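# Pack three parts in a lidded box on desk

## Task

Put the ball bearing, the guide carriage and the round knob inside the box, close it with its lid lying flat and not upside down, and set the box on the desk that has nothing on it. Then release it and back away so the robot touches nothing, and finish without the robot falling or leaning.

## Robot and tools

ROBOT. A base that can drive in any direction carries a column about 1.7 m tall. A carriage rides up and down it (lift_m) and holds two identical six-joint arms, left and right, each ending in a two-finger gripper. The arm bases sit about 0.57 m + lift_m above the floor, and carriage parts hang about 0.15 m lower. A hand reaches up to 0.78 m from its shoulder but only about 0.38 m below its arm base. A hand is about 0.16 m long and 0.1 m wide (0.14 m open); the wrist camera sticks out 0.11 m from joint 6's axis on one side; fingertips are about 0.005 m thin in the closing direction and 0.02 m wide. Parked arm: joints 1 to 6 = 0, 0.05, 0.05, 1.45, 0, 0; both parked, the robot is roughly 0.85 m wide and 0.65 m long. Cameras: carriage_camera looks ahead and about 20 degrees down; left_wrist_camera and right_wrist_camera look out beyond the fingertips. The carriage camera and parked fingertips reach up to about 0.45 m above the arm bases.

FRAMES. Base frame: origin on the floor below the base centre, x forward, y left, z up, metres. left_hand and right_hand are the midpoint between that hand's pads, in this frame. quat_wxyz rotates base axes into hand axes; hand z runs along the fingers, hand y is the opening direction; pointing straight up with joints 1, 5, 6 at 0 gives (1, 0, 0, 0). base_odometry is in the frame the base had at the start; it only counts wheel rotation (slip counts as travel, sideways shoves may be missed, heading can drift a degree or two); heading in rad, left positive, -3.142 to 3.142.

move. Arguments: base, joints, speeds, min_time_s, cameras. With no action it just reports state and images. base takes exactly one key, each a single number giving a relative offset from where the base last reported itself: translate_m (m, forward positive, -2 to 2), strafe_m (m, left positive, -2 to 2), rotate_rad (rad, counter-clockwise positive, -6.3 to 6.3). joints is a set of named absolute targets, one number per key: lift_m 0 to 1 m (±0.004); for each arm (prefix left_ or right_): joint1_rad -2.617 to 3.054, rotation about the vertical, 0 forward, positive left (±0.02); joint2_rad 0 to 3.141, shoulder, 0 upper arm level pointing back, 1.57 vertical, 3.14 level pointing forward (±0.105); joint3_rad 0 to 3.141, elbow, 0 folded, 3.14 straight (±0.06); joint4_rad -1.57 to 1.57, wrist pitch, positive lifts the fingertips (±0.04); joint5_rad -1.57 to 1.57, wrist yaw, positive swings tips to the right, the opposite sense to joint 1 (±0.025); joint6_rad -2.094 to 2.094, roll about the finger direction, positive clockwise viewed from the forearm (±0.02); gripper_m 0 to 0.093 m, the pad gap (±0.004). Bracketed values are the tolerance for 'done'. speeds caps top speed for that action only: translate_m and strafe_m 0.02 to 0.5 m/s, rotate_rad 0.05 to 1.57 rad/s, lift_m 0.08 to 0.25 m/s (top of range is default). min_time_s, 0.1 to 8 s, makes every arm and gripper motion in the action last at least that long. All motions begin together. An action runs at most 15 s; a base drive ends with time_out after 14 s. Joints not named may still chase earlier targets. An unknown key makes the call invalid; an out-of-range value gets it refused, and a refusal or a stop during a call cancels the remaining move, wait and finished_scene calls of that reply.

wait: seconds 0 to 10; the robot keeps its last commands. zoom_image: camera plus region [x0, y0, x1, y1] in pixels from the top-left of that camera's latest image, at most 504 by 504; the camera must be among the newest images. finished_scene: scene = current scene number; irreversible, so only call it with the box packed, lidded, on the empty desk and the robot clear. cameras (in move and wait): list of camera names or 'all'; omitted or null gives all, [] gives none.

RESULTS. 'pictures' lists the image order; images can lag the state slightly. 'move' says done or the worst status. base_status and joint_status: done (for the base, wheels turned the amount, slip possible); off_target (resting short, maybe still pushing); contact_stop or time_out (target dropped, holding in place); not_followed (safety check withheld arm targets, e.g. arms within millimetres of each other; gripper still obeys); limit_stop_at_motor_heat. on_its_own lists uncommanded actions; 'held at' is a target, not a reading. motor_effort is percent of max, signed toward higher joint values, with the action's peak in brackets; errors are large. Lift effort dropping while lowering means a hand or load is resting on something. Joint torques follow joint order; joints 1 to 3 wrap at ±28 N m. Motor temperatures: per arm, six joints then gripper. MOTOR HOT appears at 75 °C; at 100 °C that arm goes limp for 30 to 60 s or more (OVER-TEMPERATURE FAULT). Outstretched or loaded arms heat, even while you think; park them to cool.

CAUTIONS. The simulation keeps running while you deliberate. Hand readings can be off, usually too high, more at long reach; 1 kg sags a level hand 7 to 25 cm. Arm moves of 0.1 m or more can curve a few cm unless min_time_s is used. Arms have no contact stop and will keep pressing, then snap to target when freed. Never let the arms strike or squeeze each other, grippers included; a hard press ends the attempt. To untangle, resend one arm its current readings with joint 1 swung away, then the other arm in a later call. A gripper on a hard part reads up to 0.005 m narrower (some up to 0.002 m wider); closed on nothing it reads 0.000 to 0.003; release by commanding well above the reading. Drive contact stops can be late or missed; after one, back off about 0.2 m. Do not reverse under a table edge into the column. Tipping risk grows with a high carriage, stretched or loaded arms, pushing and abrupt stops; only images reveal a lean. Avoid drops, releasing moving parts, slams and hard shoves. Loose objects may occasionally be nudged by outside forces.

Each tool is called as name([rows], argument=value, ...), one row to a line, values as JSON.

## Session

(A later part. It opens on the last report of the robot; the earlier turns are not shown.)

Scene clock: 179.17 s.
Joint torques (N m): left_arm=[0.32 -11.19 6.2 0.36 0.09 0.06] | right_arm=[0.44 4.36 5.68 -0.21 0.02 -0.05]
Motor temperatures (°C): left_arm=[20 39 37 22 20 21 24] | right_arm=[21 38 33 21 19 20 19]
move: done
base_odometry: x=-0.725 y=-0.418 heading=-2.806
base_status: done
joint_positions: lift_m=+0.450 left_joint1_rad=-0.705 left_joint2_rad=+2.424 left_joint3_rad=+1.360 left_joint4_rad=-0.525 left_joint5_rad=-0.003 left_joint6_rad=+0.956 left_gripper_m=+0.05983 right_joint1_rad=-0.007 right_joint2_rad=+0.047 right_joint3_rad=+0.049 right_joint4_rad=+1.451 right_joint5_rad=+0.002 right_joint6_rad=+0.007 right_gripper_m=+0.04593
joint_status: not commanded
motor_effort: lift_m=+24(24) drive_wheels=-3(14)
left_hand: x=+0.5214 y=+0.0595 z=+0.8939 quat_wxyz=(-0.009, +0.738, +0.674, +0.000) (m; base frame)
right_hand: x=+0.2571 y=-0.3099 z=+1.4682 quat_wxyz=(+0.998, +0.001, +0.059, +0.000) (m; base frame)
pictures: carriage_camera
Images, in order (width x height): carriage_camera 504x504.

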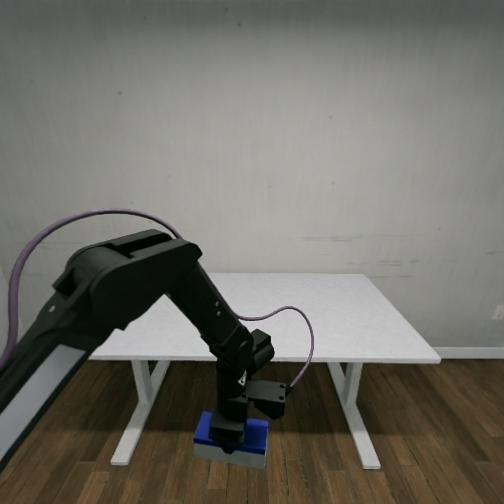

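Same as before (edge y≈362).

move(base={"translate_m": 0.61}, speeds={"translate_m": 0.15}, cameras=["left_wrist_camera","carriage_camera"])

move(joints={"lift_m":0.345}, speeds={"lift_m":0.1}, cameras=["carriage_camera"])

move(joints={"lift_m":0.331}, speeds={"lift_m":0.08}, cameras=[])

move(joints={"lift_m":0.324}, speeds={"lift_m":0.08}, cameras=["carriage_camera"])

zoom_image(camera="carriage_camera", region=[170, 384, 290, 504])

Scene clock: 184.57 s.
Joint torques (N m): left_arm=[0.36 -11.12 6.2 0.29 0.09 0.11] | right_arm=[0.46 4.36 5.7 -0.21 0.01 -0.05]
Motor temperatures (°C): left_arm=[20 40 37 22 20 21 24] | right_arm=[21 38 33 21 19 20 19]
move: done
base_odometry: x=-1.301 y=-0.619 heading=-2.806
base_status: done
joint_positions: lift_m=+0.450 left_joint1_rad=-0.705 left_joint2_rad=+2.424 left_joint3_rad=+1.360 left_joint4_rad=-0.525 left_joint5_rad=-0.003 left_joint6_rad=+0.956 left_gripper_m=+0.05982 right_joint1_rad=-0.007 right_joint2_rad=+0.047 right_joint3_rad=+0.049 right_joint4_rad=+1.451 right_joint5_rad=+0.002 right_joint6_rad=+0.007 right_gripper_m=+0.04593
joint_status: not commanded
motor_effort: lift_m=+24(24) drive_wheels=-4(13)
left_hand: x=+0.5214 y=+0.0595 z=+0.8939 quat_wxyz=(-0.009, +0.738, +0.674, +0.000) (m; base frame)
right_hand: x=+0.2570 y=-0.3099 z=+1.4682 quat_wxyz=(+0.998, +0.001, +0.058, +0.000) (m; base frame)
pictures: carriage_camera, left_wrist_camera
Images, in order (width x height): carriage_camera 504x504, left_wrist_camera 504x504.

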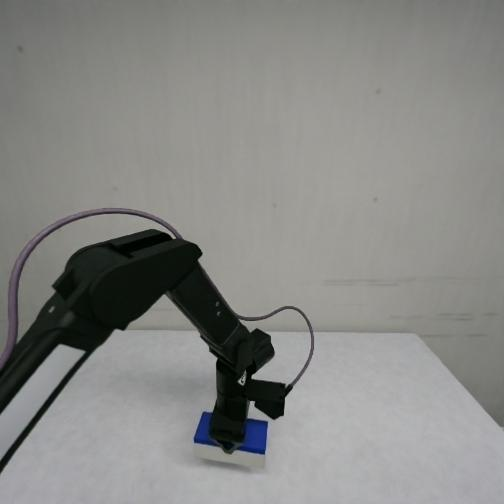

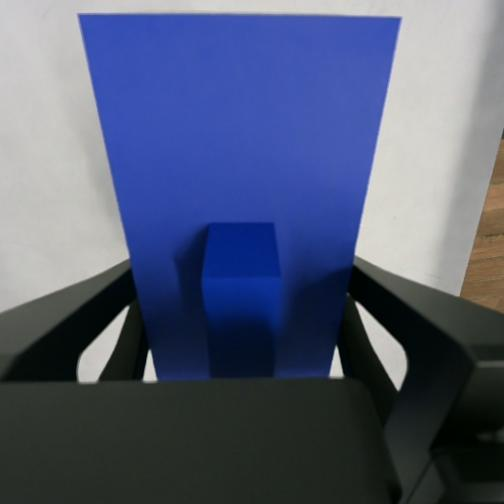

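Scene clock: 186.00 s.
Joint torques (N m): left_arm=[0.24 -11.1 6.5 0.32 0.06 0.15] | right_arm=[0.47 4.4 5.71 -0.25 0.01 -0.05]
Motor temperatures (°C): left_arm=[20 41 37 22 20 21 24] | right_arm=[21 37 33 21 19 20 19]
move: done
base_odometry: x=-1.301 y=-0.619 heading=-2.806
base_status: not commanded
joint_positions: lift_m=+0.345 left_joint1_rad=-0.705 left_joint2_rad=+2.425 left_joint3_rad=+1.358 left_joint4_rad=-0.525 left_joint5_rad=-0.003 left_joint6_rad=+0.956 left_gripper_m=+0.05982 right_joint1_rad=-0.007 right_joint2_rad=+0.047 right_joint3_rad=+0.049 right_joint4_rad=+1.451 right_joint5_rad=+0.002 right_joint6_rad=+0.007 right_gripper_m=+0.04593
joint_status: all done
motor_effort: lift_m=+18(21) drive_wheels=+6(6)
left_hand: x=+0.5207 y=+0.0602 z=+0.7891 quat_wxyz=(-0.010, +0.738, +0.674, +0.000) (m; base frame)
right_hand: x=+0.2570 y=-0.3099 z=+1.3639 quat_wxyz=(+0.998, +0.001, +0.058, +0.000) (m; base frame)
pictures: carriage_camera
Images, in order (width x height): carriage_camera 504x504.

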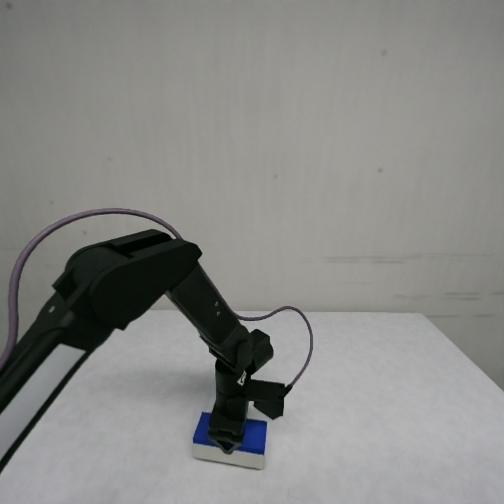

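Scene clock: 186.53 s.
Joint torques (N m): left_arm=[0.2 -11.15 6.35 0.34 0.07 0.15] | right_arm=[0.44 4.36 5.7 -0.21 0.01 -0.04]
Motor temperatures (°C): left_arm=[20 41 37 22 20 21 24] | right_arm=[21 37 33 21 19 20 19]
move: done
base_odometry: x=-1.301 y=-0.619 heading=-2.806
base_status: not commanded
joint_positions: lift_m=+0.331 left_joint1_rad=-0.705 left_joint2_rad=+2.425 left_joint3_rad=+1.358 left_joint4_rad=-0.525 left_joint5_rad=-0.003 left_joint6_rad=+0.956 left_gripper_m=+0.05982 right_joint1_rad=-0.007 right_joint2_rad=+0.047 right_joint3_rad=+0.049 right_joint4_rad=+1.451 right_joint5_rad=+0.002 right_joint6_rad=+0.007 right_gripper_m=+0.04593
joint_status: all done
motor_effort: lift_m=+18(24) drive_wheels=+3(4)
left_hand: x=+0.5207 y=+0.0601 z=+0.7750 quat_wxyz=(-0.010, +0.738, +0.674, +0.000) (m; base frame)
right_hand: x=+0.2570 y=-0.3099 z=+1.3499 quat_wxyz=(+0.998, +0.001, +0.058, +0.000) (m; base frame)
pictures: none
No camera images: "cameras" was empty.

Scene clock: 187.00 s.
Joint torques (N m): left_arm=[0.27 -11.25 6.43 0.3 0.07 0.11] | right_arm=[0.44 4.31 5.71 -0.23 0.01 -0.04]
Motor temperatures (°C): left_arm=[20 41 37 22 20 21 24] | right_arm=[21 37 33 21 19 20 19]
move: done
base_odometry: x=-1.301 y=-0.619 heading=-2.806
base_status: not commanded
joint_positions: lift_m=+0.324 left_joint1_rad=-0.705 left_joint2_rad=+2.426 left_joint3_rad=+1.357 left_joint4_rad=-0.525 left_joint5_rad=-0.003 left_joint6_rad=+0.956 left_gripper_m=+0.05982 right_joint1_rad=-0.007 right_joint2_rad=+0.047 right_joint3_rad=+0.049 right_joint4_rad=+1.451 right_joint5_rad=+0.002 right_joint6_rad=+0.007 right_gripper_m=+0.04593
joint_status: all done
motor_effort: lift_m=+17(18) drive_wheels=-4(4)
left_hand: x=+0.5200 y=+0.0607 z=+0.7673 quat_wxyz=(-0.012, +0.738, +0.674, +0.000) (m; base frame)
right_hand: x=+0.2571 y=-0.3099 z=+1.3430 quat_wxyz=(+0.998, +0.001, +0.059, +0.000) (m; base frame)
pictures: carriage_camera
Images, in order (width x height): carriage_camera 504x504.

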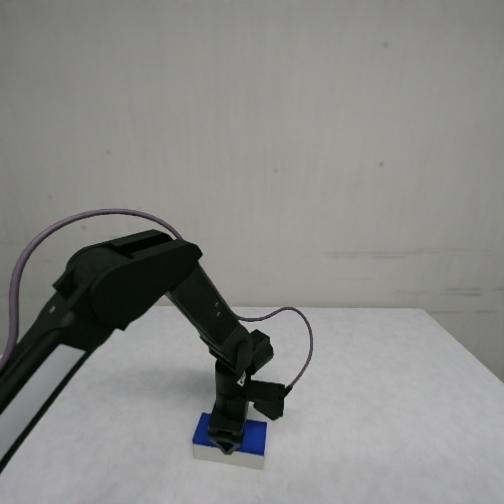

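Scaled by 4.200 from the camera's 504x504 image, which has a finer 720x720 frame.

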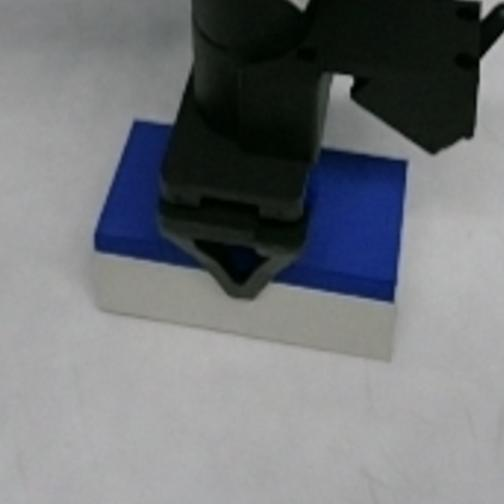

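move(joints={"lift_m":0.320}, speeds={"lift_m":0.08}, cameras=[])

move(joints={"lift_m":0.315}, speeds={"lift_m":0.08}, cameras=["carriage_camera"])

Scene clock: 187.63 s.
Joint torques (N m): left_arm=[0.36 -11.34 6.45 0.28 0.13 0.11] | right_arm=[0.44 4.38 5.7 -0.21 0.01 -0.05]
Motor temperatures (°C): left_arm=[20 40 37 22 20 21 24] | right_arm=[21 37 33 21 19 20 19]
move: done
base_odometry: x=-1.301 y=-0.619 heading=-2.806
base_status: not commanded
joint_positions: lift_m=+0.320 left_joint1_rad=-0.705 left_joint2_rad=+2.426 left_joint3_rad=+1.357 left_joint4_rad=-0.524 left_joint5_rad=-0.003 left_joint6_rad=+0.956 left_gripper_m=+0.05982 right_joint1_rad=-0.007 right_joint2_rad=+0.046 right_joint3_rad=+0.049 right_joint4_rad=+1.451 right_joint5_rad=+0.002 right_joint6_rad=+0.007 right_gripper_m=+0.04593
joint_status: all done
motor_effort: lift_m=+17(18) drive_wheels=+4(5)
left_hand: x=+0.5202 y=+0.0605 z=+0.7634 quat_wxyz=(-0.011, +0.738, +0.674, +0.000) (m; base frame)
right_hand: x=+0.2569 y=-0.3099 z=+1.3391 quat_wxyz=(+0.998, +0.001, +0.058, +0.000) (m; base frame)
pictures: none
No camera images: "cameras" was empty.

Scene clock: 188.07 s.
Joint torques (N m): left_arm=[0.27 -10.54 6.52 0.47 0.11 0.16] | right_arm=[0.47 4.38 5.65 -0.21 0.01 -0.05]
Motor temperatures (°C): left_arm=[20 40 37 22 20 21 24] | right_arm=[21 37 33 21 19 20 19]
move: done
base_odometry: x=-1.301 y=-0.619 heading=-2.806
base_status: not commanded
joint_positions: lift_m=+0.316 left_joint1_rad=-0.705 left_joint2_rad=+2.415 left_joint3_rad=+1.357 left_joint4_rad=-0.535 left_joint5_rad=-0.003 left_joint6_rad=+0.956 left_gripper_m=+0.05982 right_joint1_rad=-0.007 right_joint2_rad=+0.046 right_joint3_rad=+0.049 right_joint4_rad=+1.451 right_joint5_rad=+0.002 right_joint6_rad=+0.007 right_gripper_m=+0.04593
joint_status: all done
motor_effort: lift_m=+15(18) drive_wheels=+4(6)
left_hand: x=+0.5202 y=+0.0605 z=+0.7626 quat_wxyz=(-0.011, +0.738, +0.674, +0.000) (m; base frame)
right_hand: x=+0.2569 y=-0.3099 z=+1.3342 quat_wxyz=(+0.998, +0.001, +0.058, +0.000) (m; base frame)
pictures: carriage_camera
Images, in order (width x height): carriage_camera 504x504.

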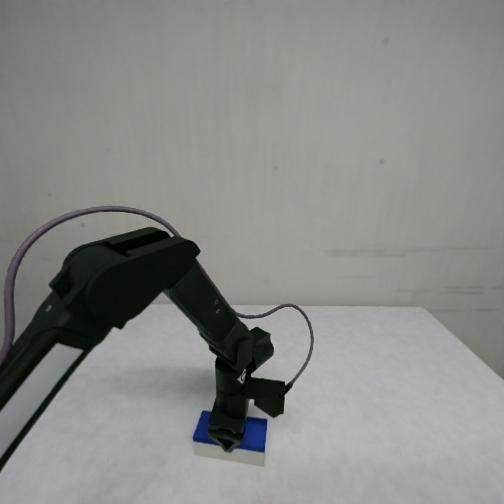

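Contact. Release and back off.

move(joints={"lift_m":0.319,"left_gripper_m":0.068}, min_time_s=1.5, cameras=[])

move(joints={"left_gripper_m":0.09}, min_time_s=1.5, cameras=["left_wrist_camera"])

move(joints={"lift_m":0.35}, speeds={"lift_m":0.08}, cameras=["left_wrist_camera"])

move(joints={"lift_m":0.45}, speeds={"lift_m":0.15}, cameras=["left_wrist_camera","carriage_camera"])

move(base={"translate_m": -0.6}, speeds={"translate_m": 0.25}, cameras=[])

move(joints={"left_joint1_rad":0,"left_joint2_rad":0.05,"left_joint3_rad":0.05,"left_joint4_rad":1.45,"left_joint5_rad":0,"left_joint6_rad":0,"lift_m":0.3}, min_time_s=3, cameras=["carriage_camera"])

zoom_image(camera="carriage_camera", region=[190, 260, 290, 360])

Scene clock: 190.50 s.
Joint torques (N m): left_arm=[0.29 -10.54 6.54 0.37 0.13 0.12] | right_arm=[0.46 4.36 5.7 -0.21 0.01 -0.04]
Motor temperatures (°C): left_arm=[20 40 37 22 20 21 24] | right_arm=[21 37 33 21 19 20 19]
move: done
base_odometry: x=-1.301 y=-0.619 heading=-2.806
base_status: not commanded
joint_positions: lift_m=+0.319 left_joint1_rad=-0.705 left_joint2_rad=+2.415 left_joint3_rad=+1.357 left_joint4_rad=-0.530 left_joint5_rad=-0.003 left_joint6_rad=+0.956 left_gripper_m=+0.06792 right_joint1_rad=-0.007 right_joint2_rad=+0.046 right_joint3_rad=+0.049 right_joint4_rad=+1.451 right_joint5_rad=+0.002 right_joint6_rad=+0.007 right_gripper_m=+0.04593
joint_status: all done
motor_effort: lift_m=+24(27) drive_wheels=+4(5)
left_hand: x=+0.5211 y=+0.0597 z=+0.7655 quat_wxyz=(-0.009, +0.738, +0.674, +0.001) (m; base frame)
right_hand: x=+0.2570 y=-0.3099 z=+1.3372 quat_wxyz=(+0.998, +0.001, +0.058, +0.000) (m; base frame)
pictures: none
No camera images: "cameras" was empty.

Scene clock: 192.30 s.
Joint torques (N m): left_arm=[0.2 -10.43 6.43 0.4 0.12 0.14] | right_arm=[0.46 4.36 5.7 -0.21 0.02 -0.05]
Motor temperatures (°C): left_arm=[20 40 36 22 20 21 23] | right_arm=[21 37 33 21 19 20 19]
move: done
base_odometry: x=-1.301 y=-0.619 heading=-2.806
base_status: not commanded
joint_positions: lift_m=+0.319 left_joint1_rad=-0.705 left_joint2_rad=+2.415 left_joint3_rad=+1.357 left_joint4_rad=-0.530 left_joint5_rad=-0.003 left_joint6_rad=+0.956 left_gripper_m=+0.08990 right_joint1_rad=-0.007 right_joint2_rad=+0.046 right_joint3_rad=+0.049 right_joint4_rad=+1.451 right_joint5_rad=+0.002 right_joint6_rad=+0.007 right_gripper_m=+0.04593
joint_status: all done
motor_effort: lift_m=+24(24) drive_wheels=+5(5)
left_hand: x=+0.5211 y=+0.0597 z=+0.7655 quat_wxyz=(-0.009, +0.738, +0.674, +0.001) (m; base frame)
right_hand: x=+0.2570 y=-0.3099 z=+1.3372 quat_wxyz=(+0.998, +0.001, +0.058, +0.000) (m; base frame)
pictures: left_wrist_camera
Images, in order (width x height): left_wrist_camera 504x504.

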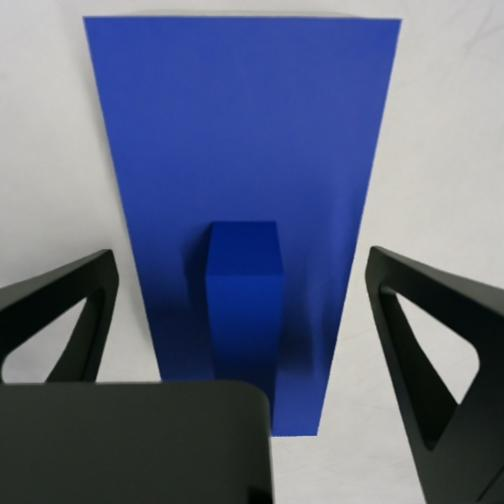

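Scene clock: 193.07 s.
Joint torques (N m): left_arm=[0.36 -10.55 6.78 0.36 0.08 0.11] | right_arm=[0.46 4.37 5.71 -0.22 0.01 -0.05]
Motor temperatures (°C): left_arm=[20 40 36 22 20 21 23] | right_arm=[21 36 33 21 19 20 19]
move: done
base_odometry: x=-1.301 y=-0.619 heading=-2.806
base_status: not commanded
joint_positions: lift_m=+0.350 left_joint1_rad=-0.705 left_joint2_rad=+2.415 left_joint3_rad=+1.357 left_joint4_rad=-0.529 left_joint5_rad=-0.003 left_joint6_rad=+0.956 left_gripper_m=+0.08990 right_joint1_rad=-0.007 right_joint2_rad=+0.046 right_joint3_rad=+0.049 right_joint4_rad=+1.451 right_joint5_rad=+0.002 right_joint6_rad=+0.007 right_gripper_m=+0.04593
joint_status: all done
motor_effort: lift_m=+23(30) drive_wheels=+4(5)
left_hand: x=+0.5214 y=+0.0596 z=+0.7966 quat_wxyz=(-0.008, +0.738, +0.674, +0.001) (m; base frame)
right_hand: x=+0.2570 y=-0.3099 z=+1.3683 quat_wxyz=(+0.998, +0.001, +0.058, +0.000) (m; base frame)
pictures: left_wrist_camera
Images, in order (width x height): left_wrist_camera 504x504.

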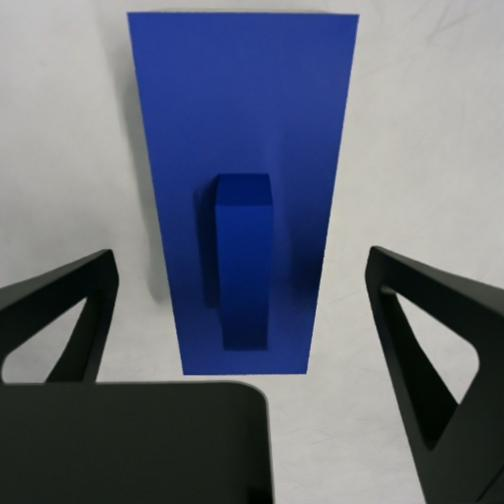

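Scene clock: 194.17 s.
Joint torques (N m): left_arm=[0.43 -10.45 6.67 0.38 0.1 0.11] | right_arm=[0.46 4.37 5.71 -0.21 0.01 -0.05]
Motor temperatures (°C): left_arm=[20 40 36 22 20 21 23] | right_arm=[21 36 33 21 19 20 19]
move: done
base_odometry: x=-1.301 y=-0.619 heading=-2.806
base_status: not commanded
joint_positions: lift_m=+0.450 left_joint1_rad=-0.705 left_joint2_rad=+2.415 left_joint3_rad=+1.357 left_joint4_rad=-0.528 left_joint5_rad=-0.003 left_joint6_rad=+0.956 left_gripper_m=+0.08990 right_joint1_rad=-0.007 right_joint2_rad=+0.046 right_joint3_rad=+0.049 right_joint4_rad=+1.451 right_joint5_rad=+0.002 right_joint6_rad=+0.007 right_gripper_m=+0.04593
joint_status: all done
motor_effort: lift_m=+23(30) drive_wheels=+4(5)
left_hand: x=+0.5214 y=+0.0595 z=+0.8966 quat_wxyz=(-0.008, +0.738, +0.674, +0.001) (m; base frame)
right_hand: x=+0.2570 y=-0.3099 z=+1.4683 quat_wxyz=(+0.998, +0.001, +0.058, +0.000) (m; base frame)
pictures: carriage_camera, left_wrist_camera
Images, in order (width x height): carriage_camera 504x504, left_wrist_camera 504x504.

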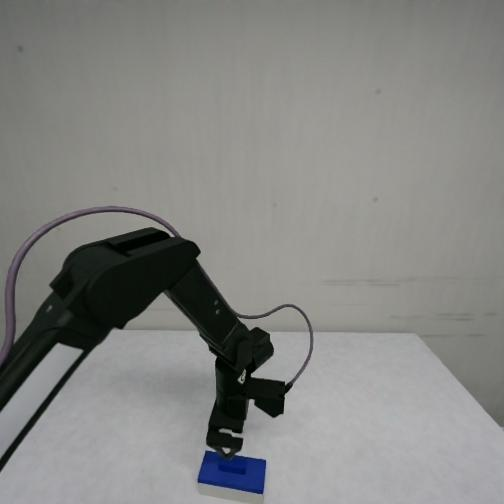

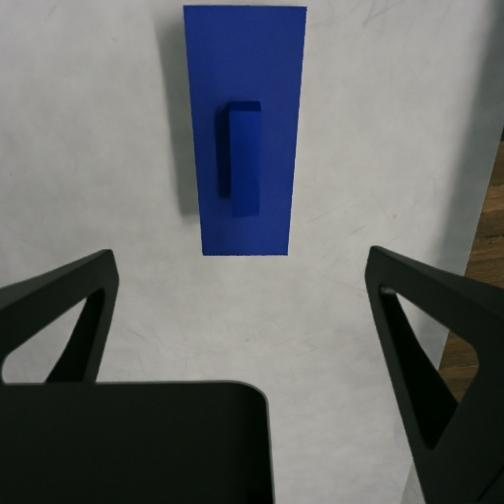

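Scene clock: 197.97 s.
Joint torques (N m): left_arm=[0.31 -10.44 6.56 0.36 0.06 0.13] | right_arm=[0.47 4.36 5.7 -0.21 0.01 -0.05]
Motor temperatures (°C): left_arm=[20 39 36 22 20 21 23] | right_arm=[21 36 33 21 19 20 19]
move: done
base_odometry: x=-0.734 y=-0.422 heading=-2.806
base_status: done
joint_positions: lift_m=+0.450 left_joint1_rad=-0.706 left_joint2_rad=+2.415 left_joint3_rad=+1.357 left_joint4_rad=-0.528 left_joint5_rad=-0.002 left_joint6_rad=+0.956 left_gripper_m=+0.08990 right_joint1_rad=-0.007 right_joint2_rad=+0.046 right_joint3_rad=+0.049 right_joint4_rad=+1.451 right_joint5_rad=+0.002 right_joint6_rad=+0.007 right_gripper_m=+0.04593
joint_status: not commanded
motor_effort: lift_m=+23(23) drive_wheels=-1(15)
left_hand: x=+0.5212 y=+0.0592 z=+0.8966 quat_wxyz=(-0.008, +0.739, +0.674, +0.000) (m; base frame)
right_hand: x=+0.2569 y=-0.3099 z=+1.4683 quat_wxyz=(+0.998, +0.001, +0.058, +0.000) (m; base frame)
pictures: none
No camera images: "cameras" was empty.

Scene clock: 201.30 s.
Joint torques (N m): left_arm=[0.99 1.98 6.13 -0.05 0.04 -0.14] | right_arm=[0.46 4.38 5.7 -0.22 0.02 -0.05]
Motor temperatures (°C): left_arm=[20 39 36 22 20 21 23] | right_arm=[21 36 33 21 19 20 19]
move: done
base_odometry: x=-0.734 y=-0.422 heading=-2.806
base_status: not commanded
joint_positions: lift_m=+0.300 left_joint1_rad=-0.006 left_joint2_rad=+0.059 left_joint3_rad=+0.057 left_joint4_rad=+1.432 left_joint5_rad=-0.002 left_joint6_rad=+0.014 left_gripper_m=+0.08992 right_joint1_rad=-0.007 right_joint2_rad=+0.046 right_joint3_rad=+0.049 right_joint4_rad=+1.451 right_joint5_rad=+0.002 right_joint6_rad=+0.007 right_gripper_m=+0.04593
joint_status: all done
motor_effort: lift_m=+17(20) drive_wheels=+1(2)
left_hand: x=+0.2632 y=+0.3095 z=+1.3205 quat_wxyz=(+0.998, +0.000, +0.070, +0.004) (m; base frame)
right_hand: x=+0.2569 y=-0.3099 z=+1.3190 quat_wxyz=(+0.998, +0.001, +0.058, +0.000) (m; base frame)
pictures: carriage_camera
Images, in order (width x height): carriage_camera 504x504.

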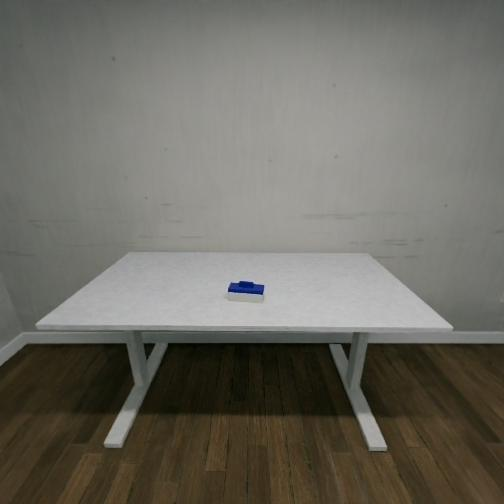

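Scaled by 5.040 from the camera's 504x504 image, which has a finer 720x720 frame.

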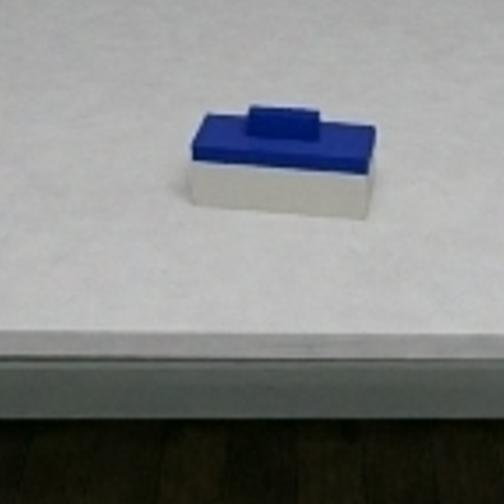

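finished_scene(scene=2)

The scene is finished: the task was done.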